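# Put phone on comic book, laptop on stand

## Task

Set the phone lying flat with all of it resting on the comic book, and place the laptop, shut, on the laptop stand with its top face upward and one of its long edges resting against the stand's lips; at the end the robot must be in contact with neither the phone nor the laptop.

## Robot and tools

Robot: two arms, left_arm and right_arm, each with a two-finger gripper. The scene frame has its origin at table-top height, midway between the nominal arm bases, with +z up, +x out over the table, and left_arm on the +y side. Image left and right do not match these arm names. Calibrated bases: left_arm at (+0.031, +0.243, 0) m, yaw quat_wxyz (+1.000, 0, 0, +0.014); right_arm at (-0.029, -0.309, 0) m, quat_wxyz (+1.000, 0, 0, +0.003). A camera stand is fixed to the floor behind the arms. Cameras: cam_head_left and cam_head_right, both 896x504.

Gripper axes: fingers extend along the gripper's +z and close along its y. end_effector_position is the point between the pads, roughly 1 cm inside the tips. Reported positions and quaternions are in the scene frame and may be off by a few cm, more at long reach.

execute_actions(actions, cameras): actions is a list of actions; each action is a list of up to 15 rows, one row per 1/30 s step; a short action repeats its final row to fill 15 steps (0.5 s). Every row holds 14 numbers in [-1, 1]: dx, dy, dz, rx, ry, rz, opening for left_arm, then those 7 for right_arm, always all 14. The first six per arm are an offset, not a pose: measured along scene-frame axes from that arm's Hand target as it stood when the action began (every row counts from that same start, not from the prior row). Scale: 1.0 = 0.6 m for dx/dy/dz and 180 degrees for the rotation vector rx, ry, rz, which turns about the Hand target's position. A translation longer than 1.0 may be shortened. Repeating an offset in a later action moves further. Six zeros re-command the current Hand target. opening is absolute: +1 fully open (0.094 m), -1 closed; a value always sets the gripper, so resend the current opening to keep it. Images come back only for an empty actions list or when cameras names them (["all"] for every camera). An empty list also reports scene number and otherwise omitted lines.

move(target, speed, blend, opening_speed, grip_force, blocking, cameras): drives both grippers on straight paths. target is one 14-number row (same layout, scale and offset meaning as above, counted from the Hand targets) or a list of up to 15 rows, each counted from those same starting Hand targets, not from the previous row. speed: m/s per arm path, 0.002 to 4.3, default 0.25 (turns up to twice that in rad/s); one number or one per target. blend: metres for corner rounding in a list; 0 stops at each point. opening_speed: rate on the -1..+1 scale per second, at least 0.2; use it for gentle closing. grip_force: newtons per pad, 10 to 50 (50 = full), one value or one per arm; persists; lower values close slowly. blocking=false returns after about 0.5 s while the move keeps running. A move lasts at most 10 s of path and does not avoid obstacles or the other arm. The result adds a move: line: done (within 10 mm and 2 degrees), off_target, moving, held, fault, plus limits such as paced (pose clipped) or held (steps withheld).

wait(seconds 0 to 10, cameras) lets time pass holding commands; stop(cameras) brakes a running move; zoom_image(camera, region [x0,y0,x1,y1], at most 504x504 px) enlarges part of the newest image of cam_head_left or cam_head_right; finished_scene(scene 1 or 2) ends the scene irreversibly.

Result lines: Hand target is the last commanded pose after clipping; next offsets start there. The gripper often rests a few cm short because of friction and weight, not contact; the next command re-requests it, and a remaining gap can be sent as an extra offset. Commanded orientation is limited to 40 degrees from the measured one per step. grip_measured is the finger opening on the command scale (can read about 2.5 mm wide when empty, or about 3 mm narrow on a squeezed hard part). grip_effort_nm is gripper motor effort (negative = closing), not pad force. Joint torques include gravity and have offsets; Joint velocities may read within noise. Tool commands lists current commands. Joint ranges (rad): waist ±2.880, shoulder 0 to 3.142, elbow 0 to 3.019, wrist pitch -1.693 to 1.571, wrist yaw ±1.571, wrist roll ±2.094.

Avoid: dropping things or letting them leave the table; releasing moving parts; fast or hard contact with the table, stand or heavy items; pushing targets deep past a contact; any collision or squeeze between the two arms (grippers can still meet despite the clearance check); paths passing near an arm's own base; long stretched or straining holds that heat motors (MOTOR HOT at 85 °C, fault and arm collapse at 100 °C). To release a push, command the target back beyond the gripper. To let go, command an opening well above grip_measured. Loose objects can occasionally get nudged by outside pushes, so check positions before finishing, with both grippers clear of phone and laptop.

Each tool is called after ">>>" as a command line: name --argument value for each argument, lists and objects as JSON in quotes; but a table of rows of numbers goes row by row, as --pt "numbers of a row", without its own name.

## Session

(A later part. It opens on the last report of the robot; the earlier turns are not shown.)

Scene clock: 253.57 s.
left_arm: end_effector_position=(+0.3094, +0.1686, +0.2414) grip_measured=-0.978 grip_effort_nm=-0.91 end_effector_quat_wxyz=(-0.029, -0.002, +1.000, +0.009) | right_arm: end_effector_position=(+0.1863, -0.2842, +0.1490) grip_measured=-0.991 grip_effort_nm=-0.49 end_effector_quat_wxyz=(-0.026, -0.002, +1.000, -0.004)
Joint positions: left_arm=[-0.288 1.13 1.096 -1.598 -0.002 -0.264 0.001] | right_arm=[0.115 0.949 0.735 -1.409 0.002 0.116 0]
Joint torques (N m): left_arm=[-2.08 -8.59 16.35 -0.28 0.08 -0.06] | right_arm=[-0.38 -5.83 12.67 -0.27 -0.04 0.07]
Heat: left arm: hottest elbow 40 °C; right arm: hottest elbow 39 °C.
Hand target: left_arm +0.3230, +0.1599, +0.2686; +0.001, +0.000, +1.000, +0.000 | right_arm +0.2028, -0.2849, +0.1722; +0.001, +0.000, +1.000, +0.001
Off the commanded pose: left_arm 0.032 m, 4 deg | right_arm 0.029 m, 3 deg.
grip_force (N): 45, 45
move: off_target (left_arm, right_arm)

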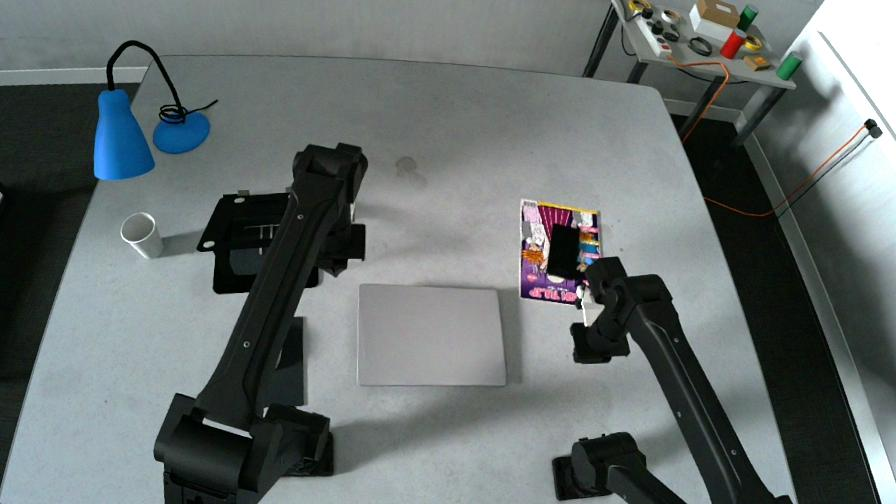

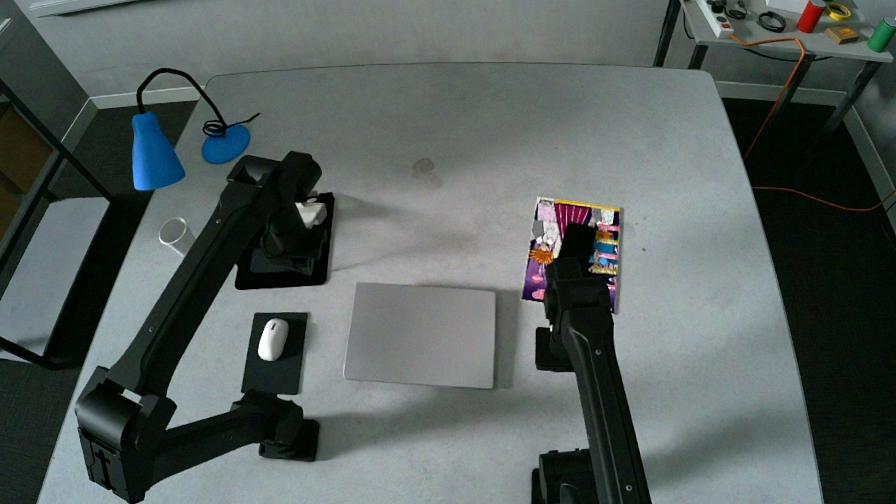

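>>> move --target '[0.32,0.28,0.0,0,0,0,-1,0,0,0,0,0,0,-1]' --speed 0.2 --cameras '["cam_head_left","cam_head_right"]'

>>> zoom_image --camera "cam_head_left" --region '[180, 140, 360, 320]'

>>> zoom_image --camera "cam_head_right" --region '[180, 140, 360, 320]'

Scene clock: 271.43 s.
left_arm: end_effector_position=(+0.4984, +0.3216, +0.2459) grip_measured=-0.978 grip_effort_nm=-0.92 end_effector_quat_wxyz=(-0.025, -0.001, +1.000, -0.002) | right_arm: end_effector_position=(+0.1863, -0.2842, +0.1490) grip_measured=-0.991 grip_effort_nm=-0.49 end_effector_quat_wxyz=(-0.026, -0.003, +1.000, -0.004)
Joint positions: left_arm=[0.138 1.611 1.578 -1.587 -0.003 0.164 0.001] | right_arm=[0.115 0.949 0.735 -1.409 0.002 0.115 0]
Joint torques (N m): left_arm=[-0.91 -15.62 16.39 -0.03 0.12 0.09] | right_arm=[-0.38 -5.83 12.66 -0.29 -0.04 0.09]
Heat: left arm: hottest elbow 42 °C; right arm: hottest elbow 42 °C.
Hand target: left_arm +0.5149, +0.3279, +0.2684; +0.001, +0.000, +1.000, +0.000 | right_arm +0.2028, -0.2849, +0.1722; +0.001, +0.000, +1.000, +0.000
Off the commanded pose: left_arm 0.029 m, 3 deg | right_arm 0.029 m, 3 deg.
grip_force (N): 45, 45
move: off_target (left_arm, right_arm)

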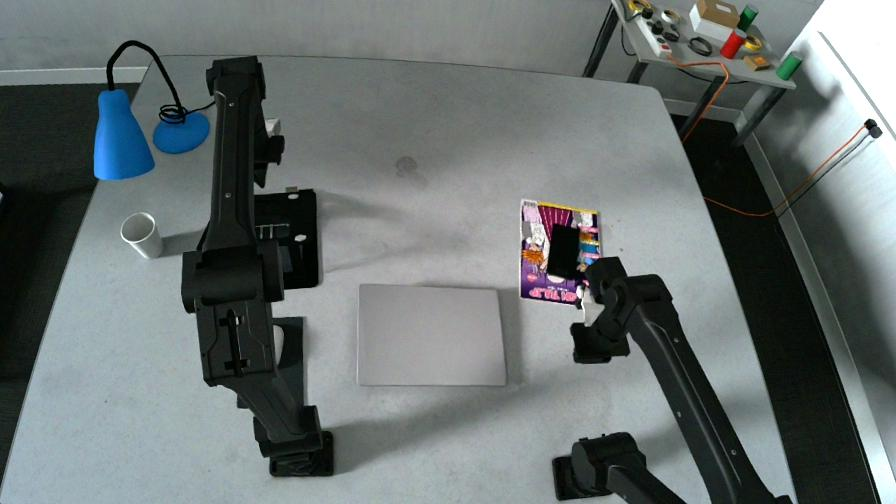

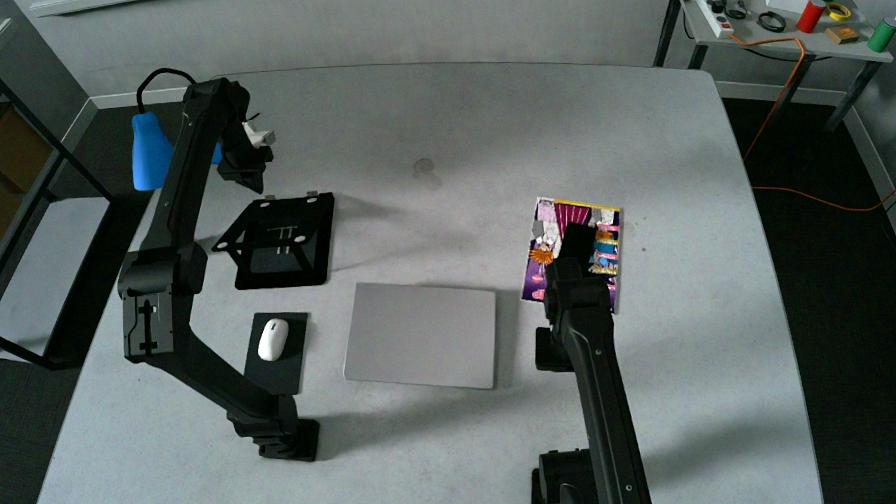

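Scaled by 2.800.

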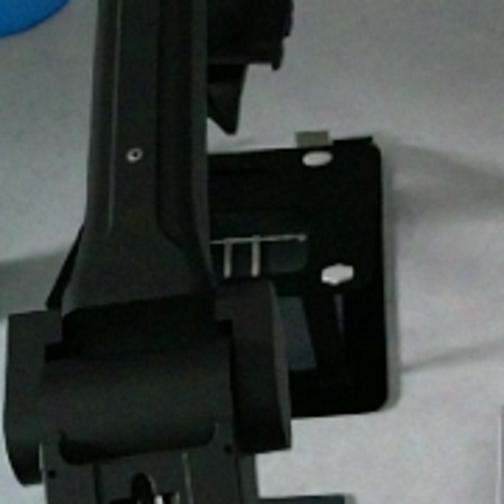

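Scaled by 2.800.

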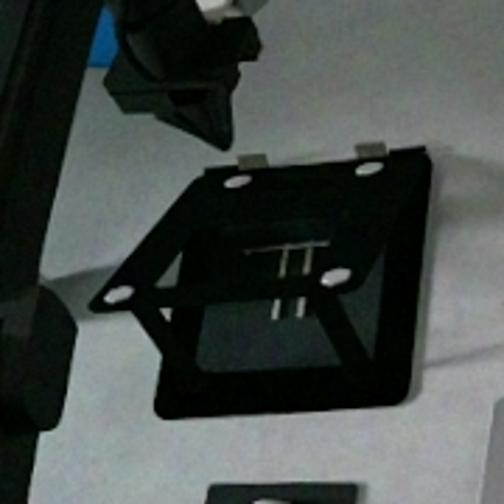

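>>> move --target '[0.0,0,-0.117,0,0,0,-1,0,0,0,0,0,0,-1]' --speed 0.15 --cameras '["cam_head_left","cam_head_right"]'

>>> zoom_image --camera "cam_head_left" --region '[200, 140, 340, 300]'

>>> zoom_image --camera "cam_head_right" --region '[200, 140, 340, 300]'

Scene clock: 279.63 s.
left_arm: end_effector_position=(+0.5142, +0.3241, +0.2014) grip_measured=-0.978 grip_effort_nm=-0.91 end_effector_quat_wxyz=(-0.002, -0.001, +1.000, +0.001) | right_arm: end_effector_position=(+0.1863, -0.2842, +0.1490) grip_measured=-0.991 grip_effort_nm=-0.49 end_effector_quat_wxyz=(-0.026, -0.003, +1.000, -0.004)
Joint positions: left_arm=[0.138 1.633 1.488 -1.429 -0.003 0.165 0.001] | right_arm=[0.115 0.949 0.735 -1.409 0.002 0.115 0]
Joint torques (N m): left_arm=[-0.5 -15.44 9.59 0.87 0.09 0.12] | right_arm=[-0.21 -5.89 12.66 -0.28 -0.03 0.09]
Heat: left arm: hottest elbow 42 °C; right arm: hottest elbow 43 °C.
Hand target: left_arm +0.5149, +0.3279, +0.1982; +0.001, +0.000, +1.000, +0.000 | right_arm +0.2028, -0.2849, +0.1722; +0.001, +0.000, +1.000, +0.000
Off the commanded pose: left_arm 0.005 m, 0 deg | right_arm 0.029 m, 3 deg.
grip_force (N): 45, 45
move: off_target (right_arm)

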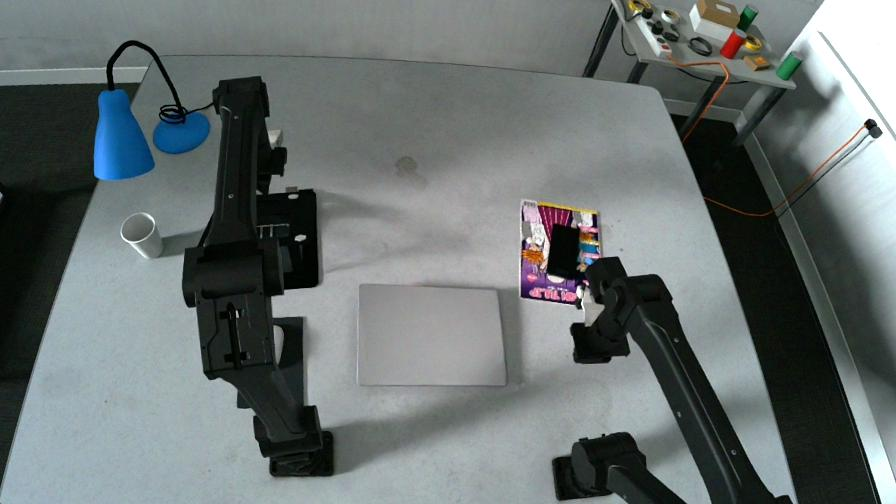

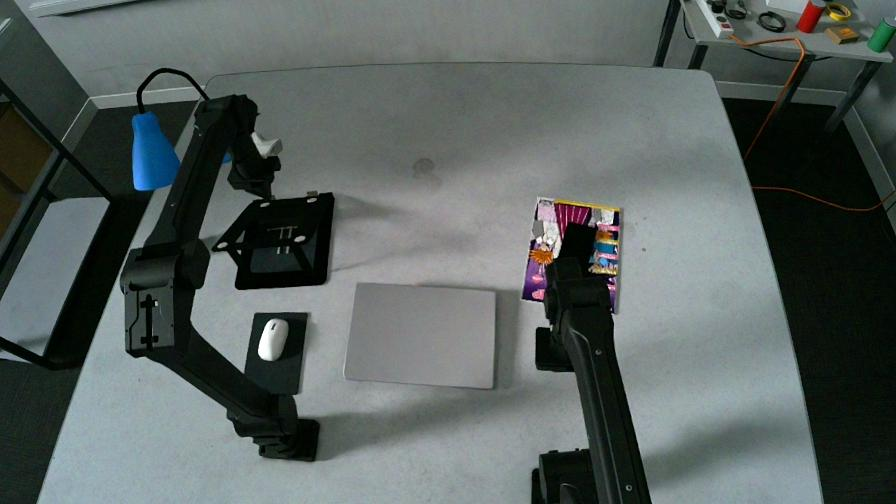

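Scaled by 3.150.

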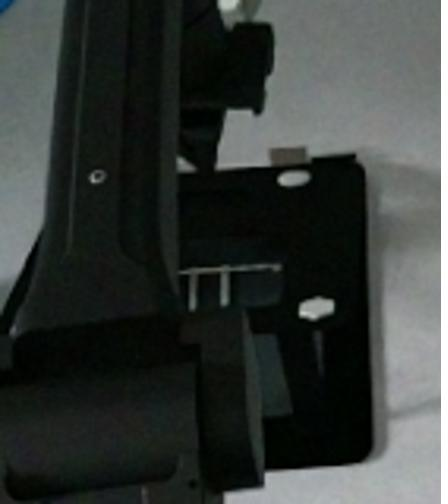

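Scaled by 3.150.

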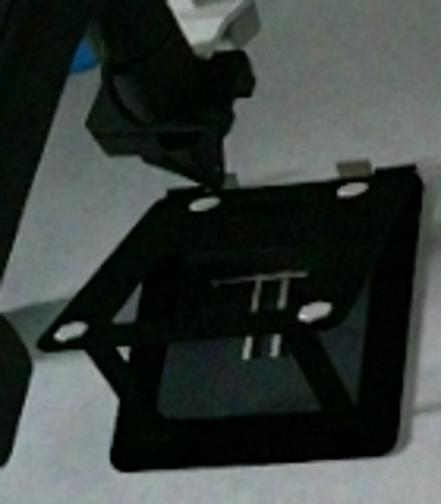

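>>> move --target '[-0.05,-0.02,-0.045,0,0,0,-1,0,0,0,0,0,0,-1]' --speed 0.12 --cameras '["cam_head_left","cam_head_right"]'

>>> zoom_image --camera "cam_head_left" --region '[200, 140, 340, 300]'

>>> zoom_image --camera "cam_head_right" --region '[200, 140, 340, 300]'

Scene clock: 285.37 s.
left_arm: end_effector_position=(+0.4856, +0.3193, +0.1646) grip_measured=-0.978 grip_effort_nm=-0.91 end_effector_quat_wxyz=(-0.012, -0.001, +1.000, -0.001) | right_arm: end_effector_position=(+0.1863, -0.2842, +0.1490) grip_measured=-0.991 grip_effort_nm=-0.49 end_effector_quat_wxyz=(-0.026, -0.003, +1.000, -0.004)
Joint positions: left_arm=[0.138 1.591 1.339 -1.343 -0.003 0.165 0.001] | right_arm=[0.115 0.949 0.735 -1.409 0.002 0.115 0]
Joint torques (N m): left_arm=[-2.08 -17.32 8.77 0.72 0.13 -0.04] | right_arm=[-0.38 -5.77 12.66 -0.29 -0.03 0.09]
Heat: left arm: hottest elbow 42 °C; right arm: hottest elbow 43 °C.
Hand target: left_arm +0.4849, +0.3160, +0.1711; +0.001, +0.000, +1.000, +0.000 | right_arm +0.2028, -0.2849, +0.1722; +0.001, +0.000, +1.000, +0.000
Off the commanded pose: left_arm 0.007 m, 1 deg | right_arm 0.029 m, 3 deg.
grip_force (N): 45, 45
move: off_target (right_arm)

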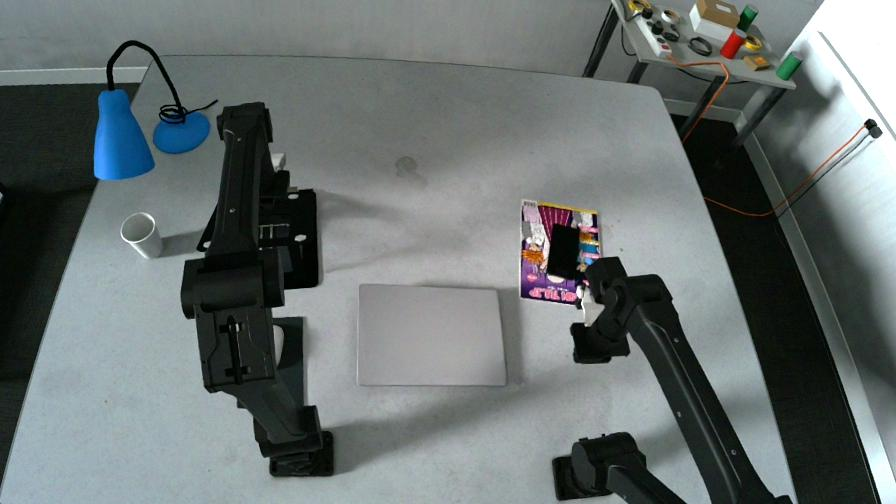

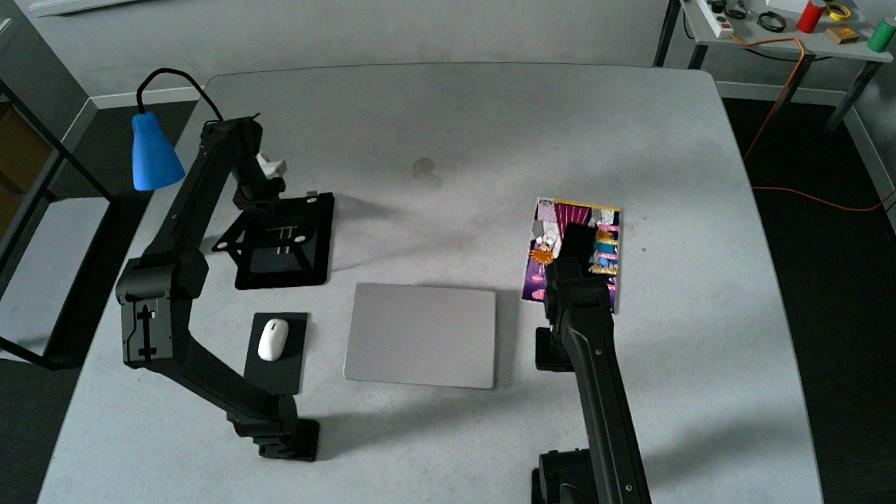

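Scaled by 3.150.

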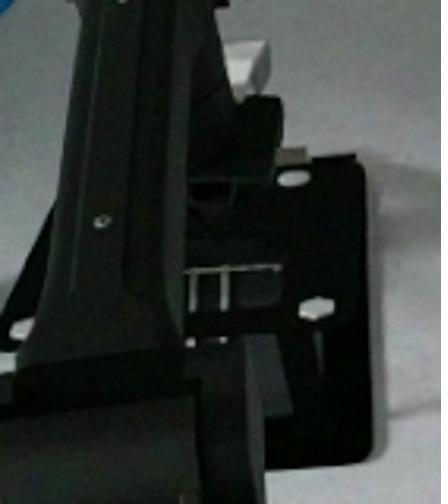

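Scaled by 3.150.

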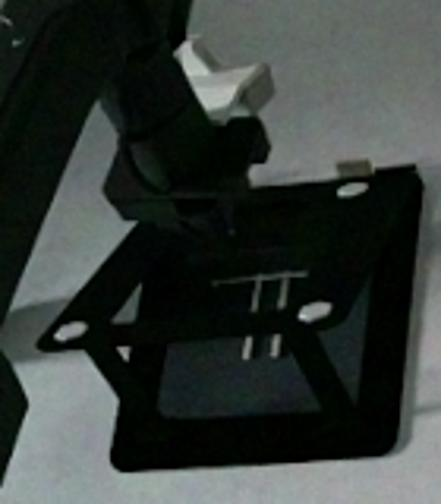

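>>> move --pt "-0.02 -0.037 0.0 0 0 0 -1 0 0 0 0 0 0 -1" --pt "-0.02 -0.037 -0.07 0 0 0 -1 0 0 0 0 0 0 -1" --speed 0.08 --cameras '["cam_head_left","cam_head_right"]'

>>> zoom_image --camera "cam_head_left" --region '[200, 140, 340, 300]'

>>> zoom_image --camera "cam_head_right" --region '[200, 140, 340, 300]'

Scene clock: 295.10 s.
left_arm: end_effector_position=(+0.4724, +0.2987, +0.1356) grip_measured=-0.978 grip_effort_nm=-0.91 end_effector_quat_wxyz=(+0.003, -0.001, +1.000, +0.001) | right_arm: end_effector_position=(+0.1863, -0.2842, +0.1490) grip_measured=-0.991 grip_effort_nm=-0.49 end_effector_quat_wxyz=(-0.026, -0.003, +1.000, -0.004)
Joint positions: left_arm=[0.098 1.554 1.216 -1.227 -0.001 0.125 0.001] | right_arm=[0.115 0.949 0.735 -1.409 0.002 0.115 0]
Joint torques (N m): left_arm=[-2.49 -13.98 8.88 0.66 0 -0.05] | right_arm=[-0.32 -5.89 12.64 -0.29 -0.04 0.08]
Heat: left arm: hottest elbow 40 °C; right arm: hottest elbow 44 °C.
Hand target: left_arm +0.4729, +0.2936, +0.1290; +0.000, +0.000, +1.000, +0.000 | right_arm +0.2028, -0.2849, +0.1722; +0.001, +0.000, +1.000, +0.000
Off the commanded pose: left_arm 0.008 m, 0 deg | right_arm 0.029 m, 3 deg.
grip_force (N): 45, 45
move: off_target (right_arm)

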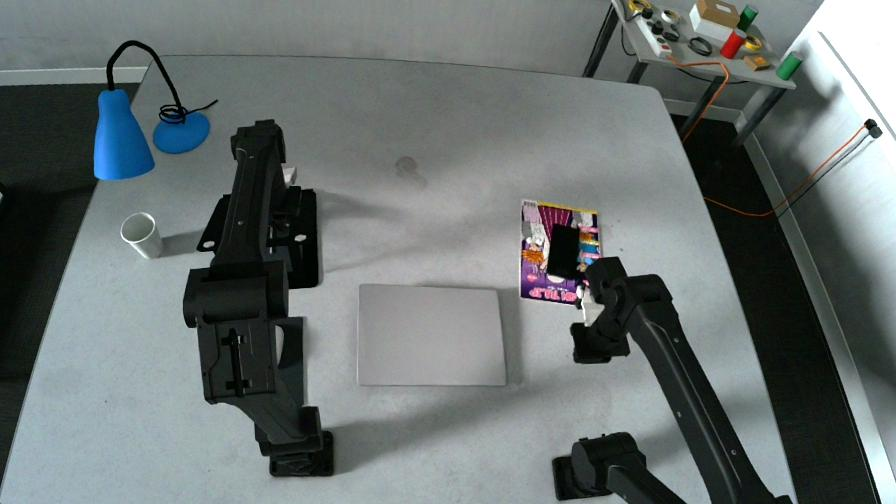

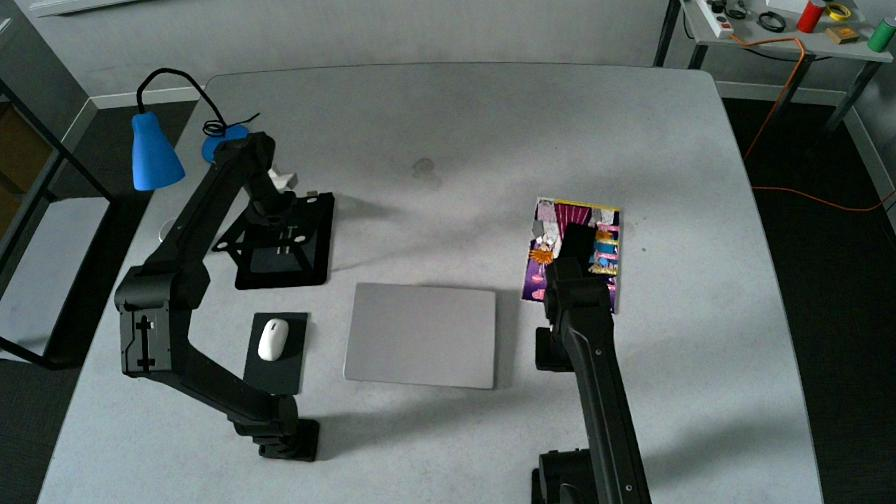

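Scaled by 3.150.

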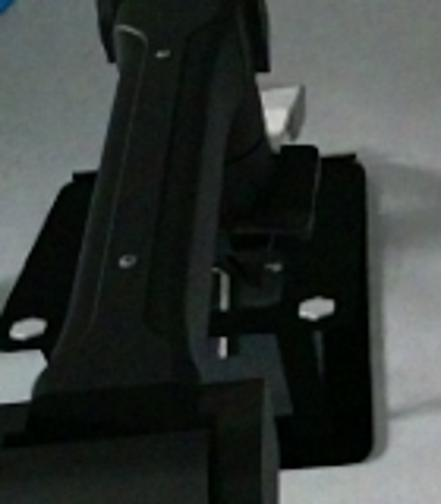

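Scaled by 3.150.

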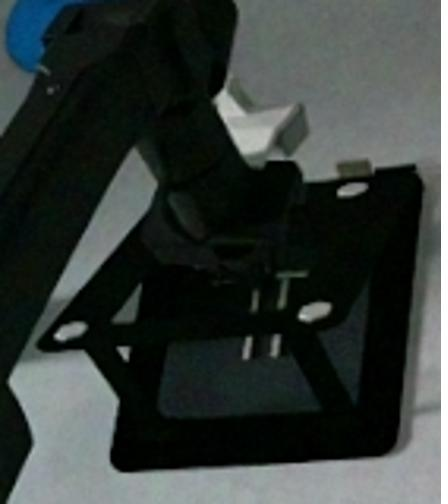

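>>> move --target '[0,0,-0.08,0,0,0,-1,0,0,0,0,0,0,-1]' --speed 0.06 --cameras '["cam_head_left","cam_head_right"]'

>>> zoom_image --camera "cam_head_left" --region '[200, 140, 340, 300]'

>>> zoom_image --camera "cam_head_right" --region '[200, 140, 340, 300]'

Scene clock: 299.83 s.
left_arm: end_effector_position=(+0.4754, +0.2991, +0.0909) grip_measured=-0.978 grip_effort_nm=-0.91 end_effector_quat_wxyz=(+0.008, -0.001, +1.000, +0.002) | right_arm: end_effector_position=(+0.1863, -0.2842, +0.1490) grip_measured=-0.991 grip_effort_nm=-0.49 end_effector_quat_wxyz=(-0.026, -0.003, +1.000, -0.004)
Joint positions: left_arm=[0.098 1.601 1.145 -1.099 -0.001 0.125 0.001] | right_arm=[0.115 0.949 0.735 -1.409 0.002 0.115 0]
Joint torques (N m): left_arm=[-2.49 -14.04 8.12 0.61 0.04 -0.08] | right_arm=[-0.32 -5.89 12.66 -0.29 -0.02 0.09]
Heat: left arm: hottest elbow 40 °C; right arm: hottest elbow 45 °C.
Hand target: left_arm +0.4729, +0.2936, +0.0811; +0.001, +0.000, +1.000, +0.000 | right_arm +0.2028, -0.2849, +0.1722; +0.001, +0.000, +1.000, +0.000
Off the commanded pose: left_arm 0.012 m, 1 deg | right_arm 0.029 m, 3 deg.
grip_force (N): 45, 45
move: off_target (left_arm, right_arm)

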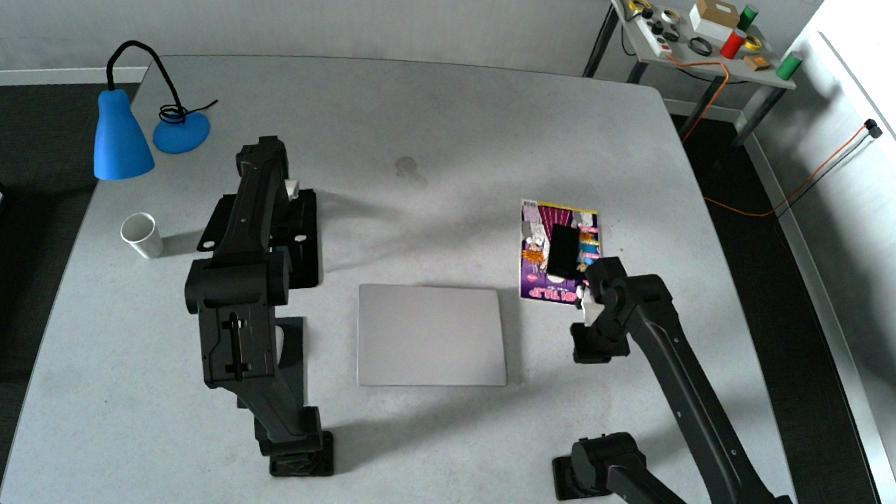

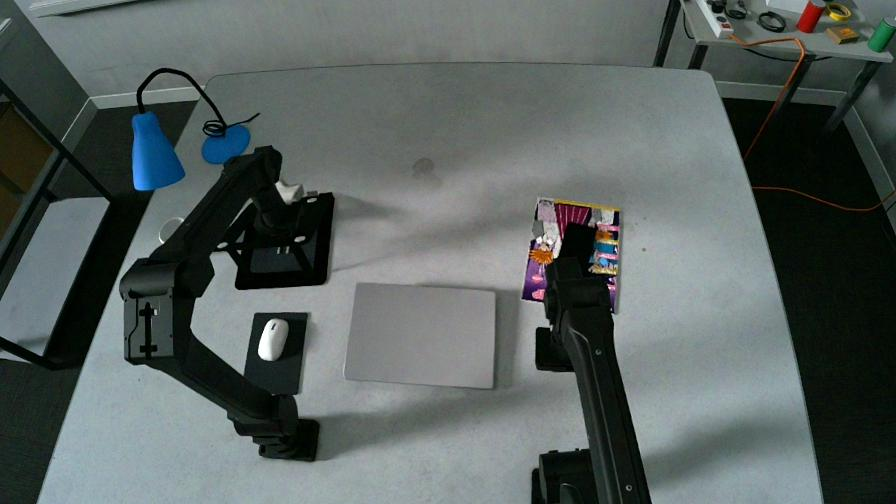

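Scaled by 3.150.

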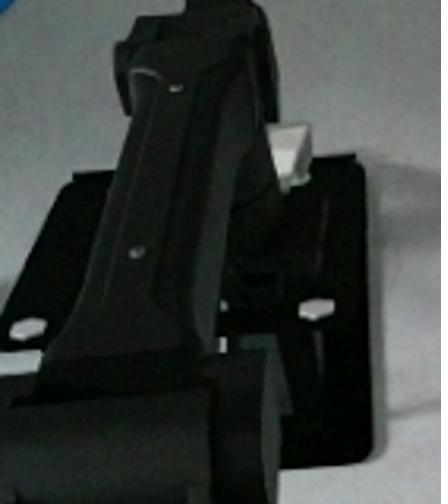

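Scaled by 3.150.

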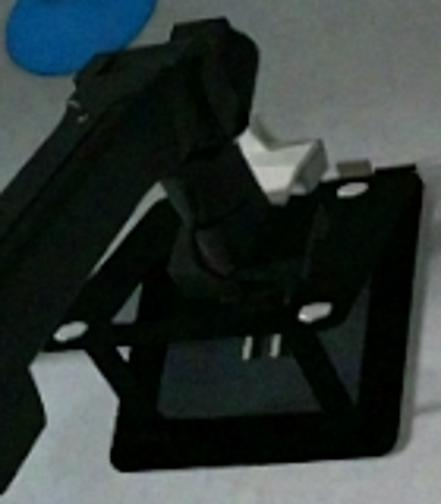

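>>> move --target '[0.02,-0.27,0.0,0,0,0,-1,0,0,0,0,0,0,-1]' --speed 0.08 --cameras '["cam_head_left","cam_head_right"]'

Scene clock: 309.40 s.
left_arm: end_effector_position=(+0.4700, +0.1518, +0.0752) grip_measured=-0.978 grip_effort_nm=-0.91 end_effector_quat_wxyz=(-0.007, -0.010, +1.000, +0.007) | right_arm: end_effector_position=(+0.1863, -0.2842, +0.1490) grip_measured=-0.991 grip_effort_nm=-0.49 end_effector_quat_wxyz=(-0.026, -0.003, +1.000, -0.004)
Joint positions: left_arm=[-0.236 1.64 1.148 -1.094 -0.011 -0.228 0.001] | right_arm=[0.115 0.949 0.735 -1.409 0.002 0.115 0]
Joint torques (N m): left_arm=[-4.48 -12.63 13.52 0.02 0.41 -0.07] | right_arm=[-0.32 -5.83 12.66 -0.27 -0.04 0.08]
Heat: left arm: hottest elbow 39 °C; right arm: hottest elbow 46 °C.
Hand target: left_arm +0.4849, +0.1316, +0.0812; +0.001, +0.000, +1.000, +0.000 | right_arm +0.2028, -0.2849, +0.1722; +0.001, +0.000, +1.000, +0.000
Off the commanded pose: left_arm 0.026 m, 2 deg | right_arm 0.029 m, 3 deg.
grip_force (N): 45, 45
move: off_target (left_arm, right_arm)

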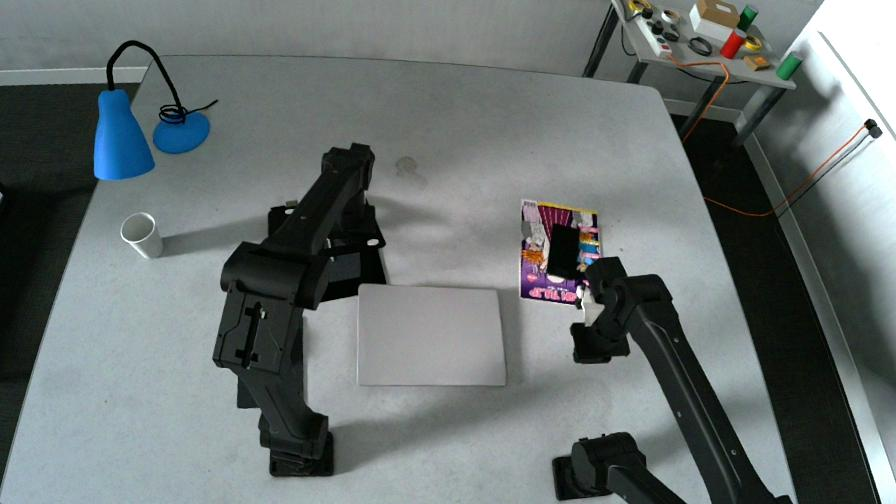

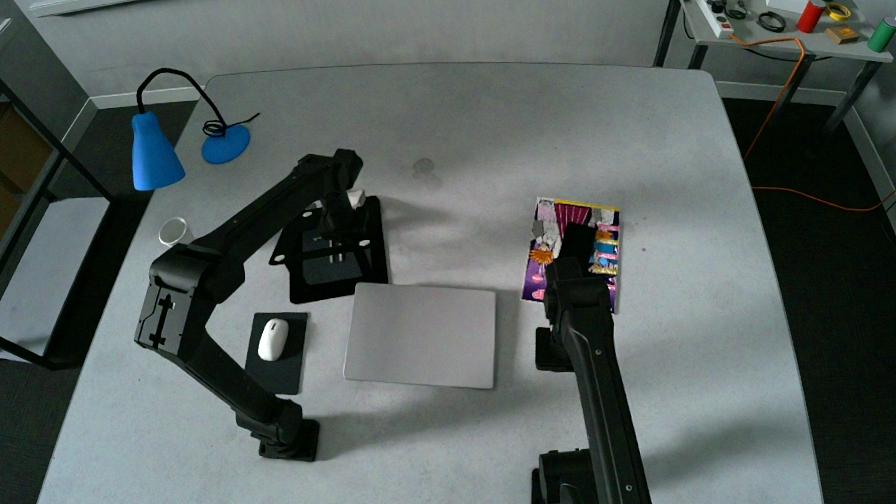

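>>> move --pt "-0.01 -0.25 0.25 0 0 0 -1 0 0 0 0 0 0 -1" --pt "-0.25 -0.05 0.27 0 0 0 -1 0 0 0 0 0 0 -1" --speed 0.18 --blend 0.02 --cameras '["cam_head_left","cam_head_right"]'

>>> zoom_image --camera "cam_head_left" --region '[220, 140, 460, 340]'

>>> zoom_image --camera "cam_head_right" --region '[220, 140, 460, 340]'

Scene clock: 319.90 s.
left_arm: end_effector_position=(+0.3379, +0.0942, +0.2428) grip_measured=-0.979 grip_effort_nm=-0.91 end_effector_quat_wxyz=(+0.003, +0.002, +1.000, -0.002) | right_arm: end_effector_position=(+0.1863, -0.2842, +0.1490) grip_measured=-0.991 grip_effort_nm=-0.49 end_effector_quat_wxyz=(-0.026, -0.003, +1.000, -0.004)
Joint positions: left_arm=[-0.477 1.227 1.176 -1.513 0.002 -0.444 0.001] | right_arm=[0.115 0.949 0.735 -1.409 0.002 0.115 0]
Joint torques (N m): left_arm=[-0.44 -10.23 9.46 0.05 -0.14 0.09] | right_arm=[-0.32 -5.83 12.66 -0.27 -0.03 0.08]
Heat: left arm: hottest elbow 39 °C; right arm: hottest elbow 46 °C.
Hand target: left_arm +0.3349, +0.1016, +0.2431; +0.000, +0.000, +1.000, +0.000 | right_arm +0.2028, -0.2849, +0.1722; +0.001, +0.000, +1.000, +0.000
Off the commanded pose: left_arm 0.008 m, 0 deg | right_arm 0.029 m, 3 deg.
grip_force (N): 45, 45
move: off_target (right_arm)

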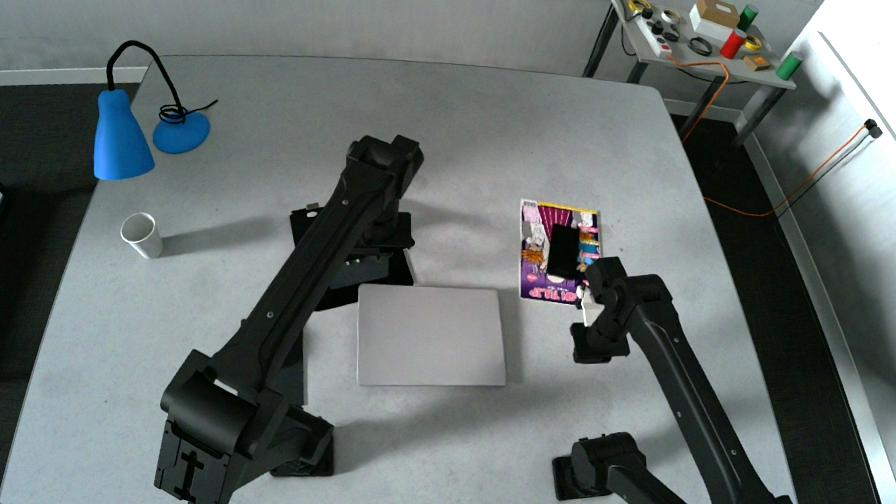

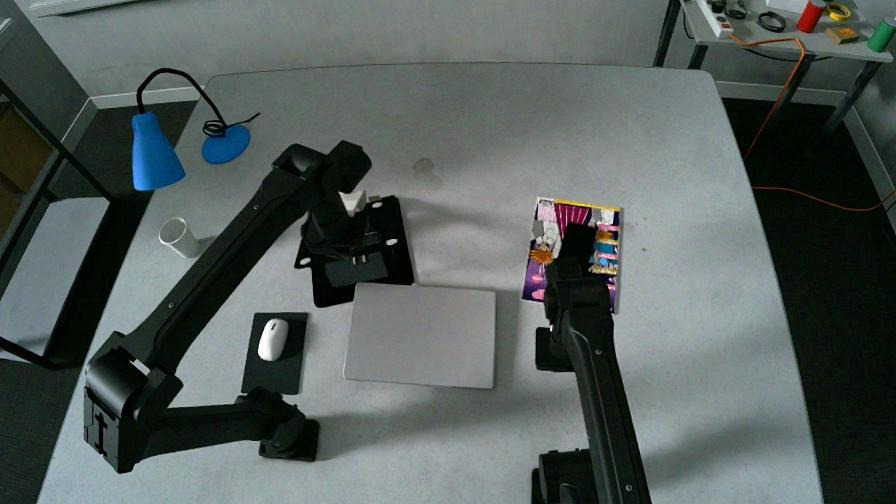

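Scaled by 2.100.

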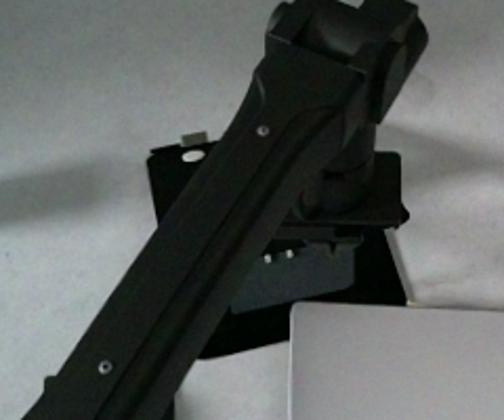

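Scaled by 2.100.

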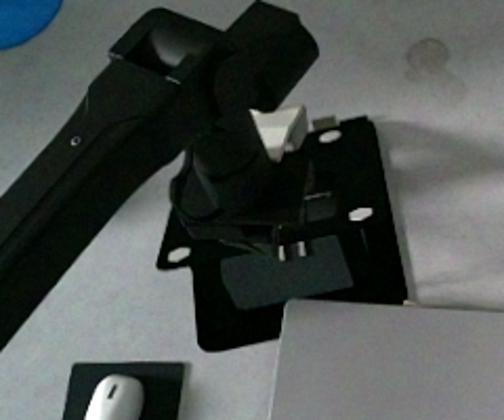

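>>> move --target '[-0.14,0.25,0.04,0,0,0,-1,0,0,0,0,0,0,-1]' --speed 0.2 --cameras '["cam_head_left","cam_head_right"]'

>>> zoom_image --camera "cam_head_left" --region '[260, 160, 460, 340]'

>>> zoom_image --camera "cam_head_right" --region '[260, 160, 460, 340]'

Scene clock: 326.70 s.
left_arm: end_effector_position=(+0.2564, +0.2489, +0.2691) grip_measured=-0.979 grip_effort_nm=-0.91 end_effector_quat_wxyz=(+0.011, +0.002, +1.000, +0.002) | right_arm: end_effector_position=(+0.1863, -0.2842, +0.1490) grip_measured=-0.991 grip_effort_nm=-0.49 end_effector_quat_wxyz=(-0.026, -0.003, +1.000, -0.004)
Joint positions: left_arm=[-0.001 0.905 1.028 -1.672 -0.003 0.031 0.001] | right_arm=[0.115 0.949 0.735 -1.409 0.002 0.115 0]
Joint torques (N m): left_arm=[-1.03 -4.95 9.22 0.01 0.13 0.13] | right_arm=[-0.44 -5.89 12.66 -0.29 -0.03 0.09]
Motor temperatures (°C): left_arm=[22 28 39 23 27 23 29] | right_arm=[26 35 47 25 24 23 26]
Heat: left arm: hottest elbow 39 °C; right arm: hottest elbow 47 °C.
Hand target: left_arm +0.2509, +0.2517, +0.2671; +0.001, +0.000, +1.000, +0.000 | right_arm +0.2028, -0.2849, +0.1722; +0.001, +0.000, +1.000, +0.000
Off the commanded pose: left_arm 0.007 m, 1 deg | right_arm 0.029 m, 3 deg.
joint sent to its limit (left arm) — joint 4 (wrist pitch), lower limit. The joint targets still meet the commanded pose.
grip_force (N): 45, 45
move: off_target (right_arm)

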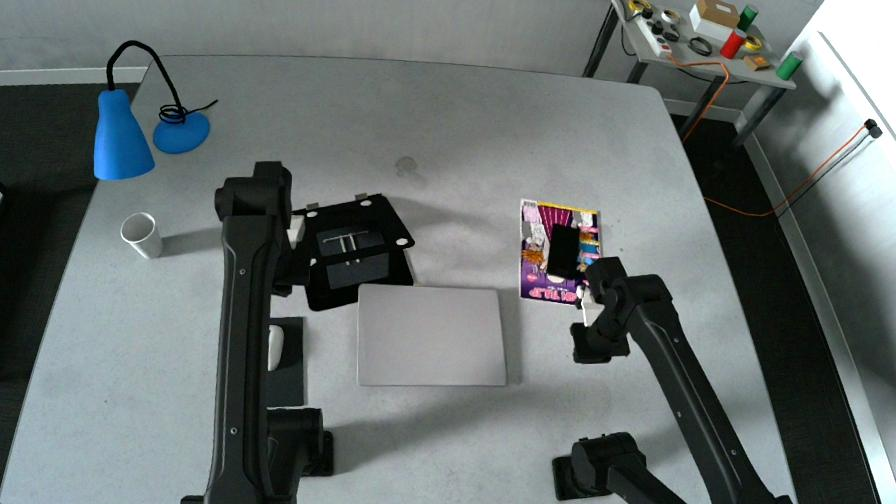

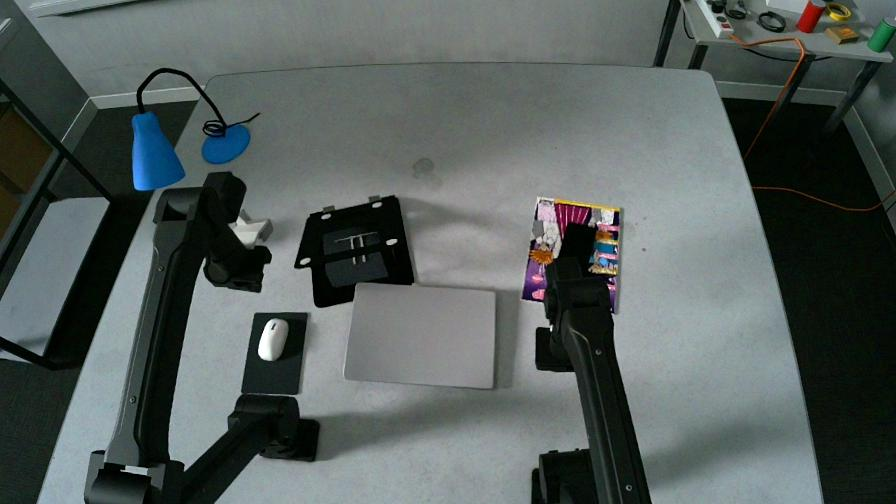

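Scaled by 2.520.

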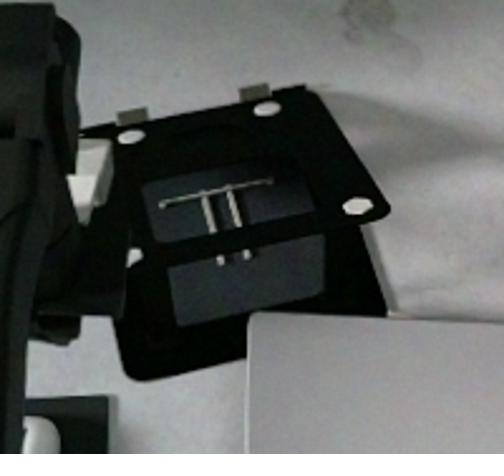

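Scaled by 2.520.

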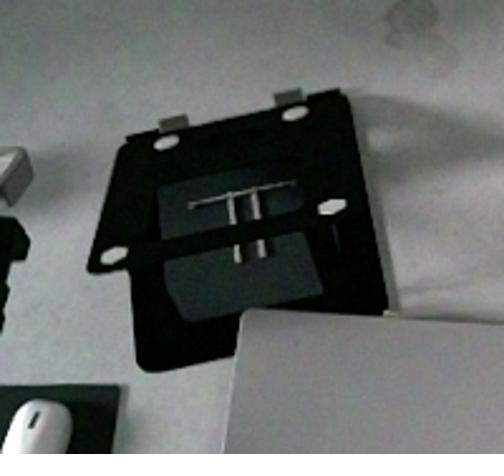

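>>> move --target '[0.258,-0.282,0,0,0,-0.422,0.49,0,0,0,0,0,0,-1]' --speed 0.2 --cameras '["cam_head_left","cam_head_right"]'

>>> zoom_image --camera "cam_head_left" --region '[300, 160, 460, 320]'

>>> zoom_image --camera "cam_head_right" --region '[280, 160, 440, 320]'

Scene clock: 350.33 s.
left_arm: end_effector_position=(+0.3869, +0.0960, +0.2451) grip_measured=+0.488 grip_effort_nm=0.13 end_effector_quat_wxyz=(-0.032, +0.606, +0.795, -0.007) | right_arm: end_effector_position=(+0.1863, -0.2842, +0.1490) grip_measured=-0.991 grip_effort_nm=-0.49 end_effector_quat_wxyz=(-0.026, -0.003, +1.000, -0.004)
Joint positions: left_arm=[-0.419 1.389 1.329 -1.576 -0.002 0.912 0.07] | right_arm=[0.115 0.949 0.735 -1.409 0.002 0.115 0]
Joint torques (N m): left_arm=[-2.55 -11.75 16.35 0.44 0.14 0.08] | right_arm=[-0.38 -5.83 12.68 -0.28 -0.03 0.08]
Heat: left arm: hottest elbow 39 °C; right arm: hottest elbow 48 °C.
Hand target: left_arm +0.4057, +0.0824, +0.2670; +0.000, +0.615, +0.788, +0.000 | right_arm +0.2028, -0.2849, +0.1722; +0.001, +0.000, +1.000, +0.000
Off the commanded pose: left_arm 0.032 m, 4 deg | right_arm 0.029 m, 3 deg.
grip_force (N): 45, 45
move: off_target (left_arm, right_arm)

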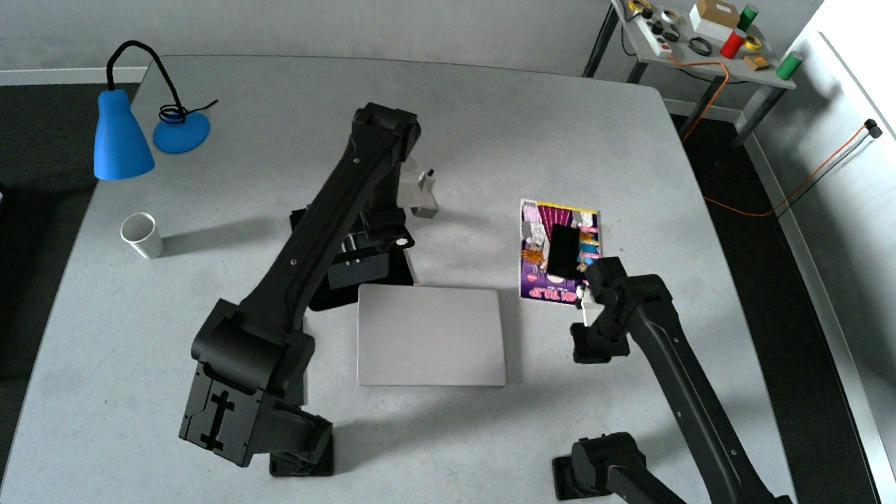

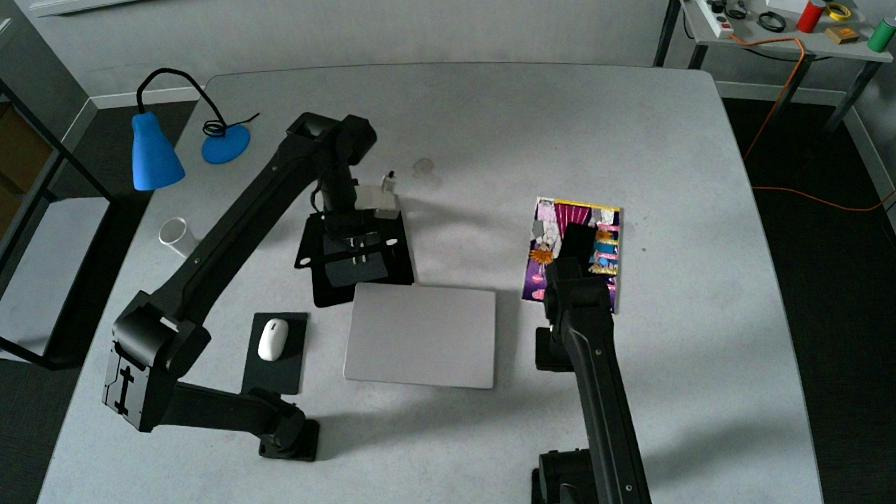

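Scaled by 3.150.

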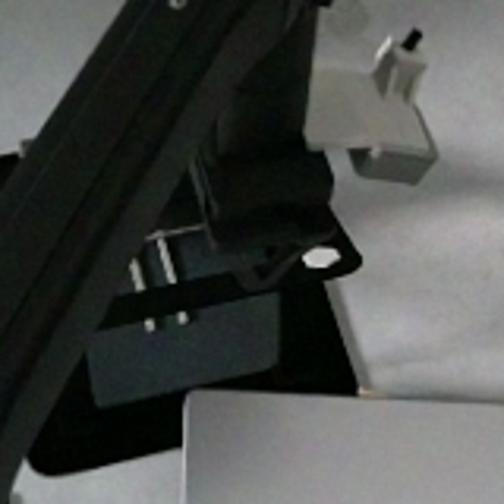

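Scaled by 3.150.

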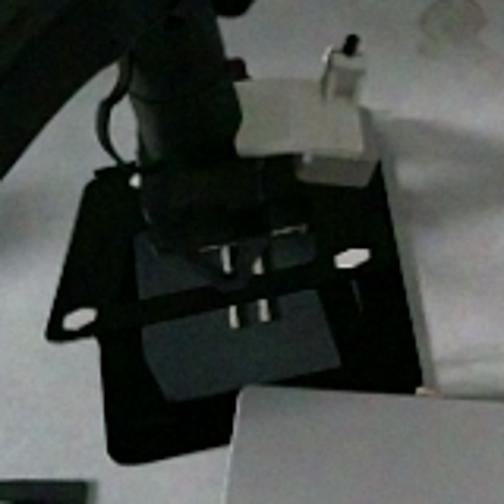

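>>> move --target '[0.017,0.017,-0.1,0,0,0,0.49,0,0,0,0,0,0,-1]' --speed 0.1 --cameras '["cam_head_left","cam_head_right"]'

>>> zoom_image --camera "cam_head_left" --region '[300, 160, 460, 320]'

>>> zoom_image --camera "cam_head_right" --region '[280, 160, 440, 320]'

Scene clock: 356.57 s.
left_arm: end_effector_position=(+0.4127, +0.0880, +0.2116) grip_measured=+0.488 grip_effort_nm=0.13 end_effector_quat_wxyz=(+0.000, +0.617, +0.787, +0.001) | right_arm: end_effector_position=(+0.1863, -0.2842, +0.1490) grip_measured=-0.991 grip_effort_nm=-0.49 end_effector_quat_wxyz=(-0.026, -0.003, +1.000, -0.004)
Joint positions: left_arm=[-0.413 1.425 1.279 -1.424 -0.002 0.945 0.07] | right_arm=[0.115 0.949 0.735 -1.409 0.002 0.115 0]
Joint torques (N m): left_arm=[-0.79 -12.28 9.2 0.66 0.12 0.11] | right_arm=[-0.32 -5.89 12.67 -0.31 -0.03 0.09]
Heat: left arm: hottest elbow 41 °C; right arm: hottest elbow 48 °C.
Hand target: left_arm +0.4159, +0.0925, +0.2071; +0.000, +0.615, +0.788, +0.000 | right_arm +0.2028, -0.2849, +0.1722; +0.001, +0.000, +1.000, +0.000
Off the commanded pose: left_arm 0.007 m, 0 deg | right_arm 0.029 m, 3 deg.
grip_force (N): 45, 45
move: off_target (right_arm)

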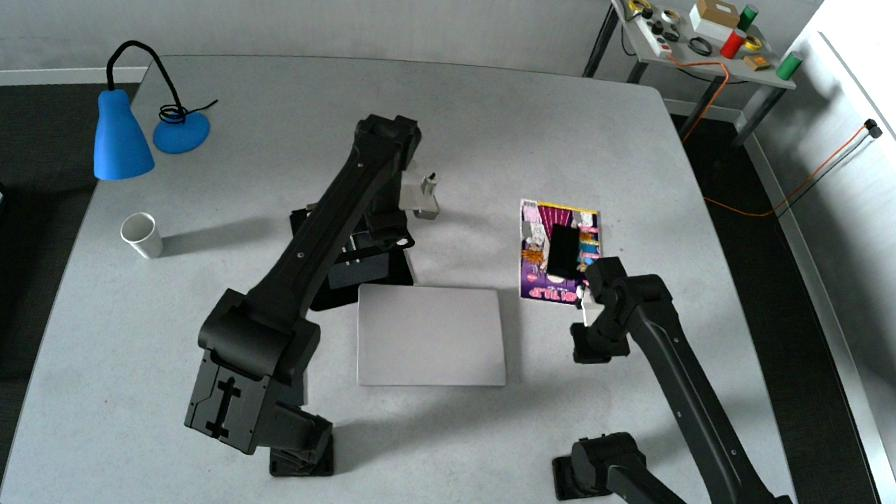

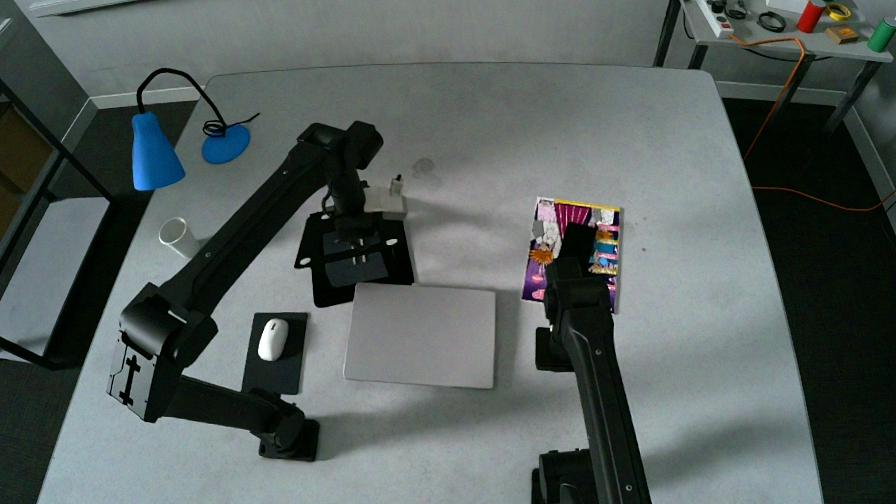

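Scaled by 3.150.

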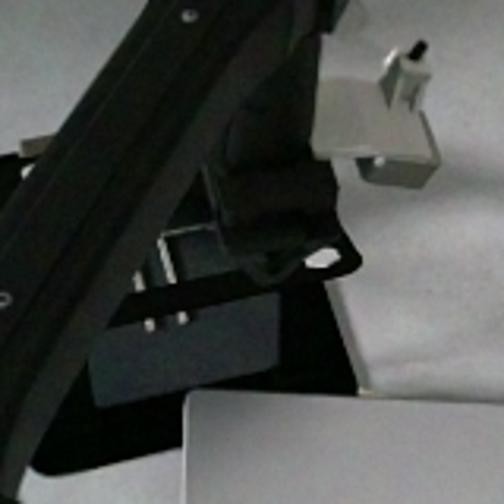

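Scaled by 3.150.

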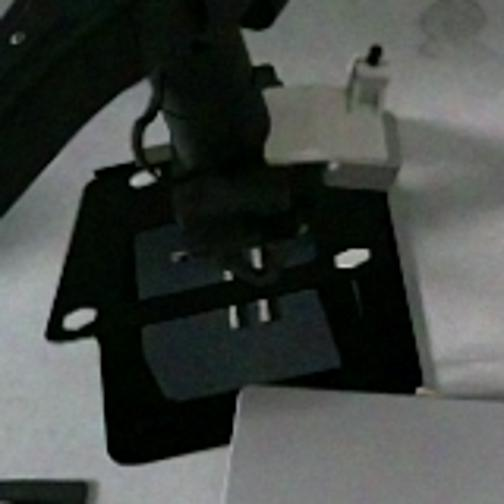

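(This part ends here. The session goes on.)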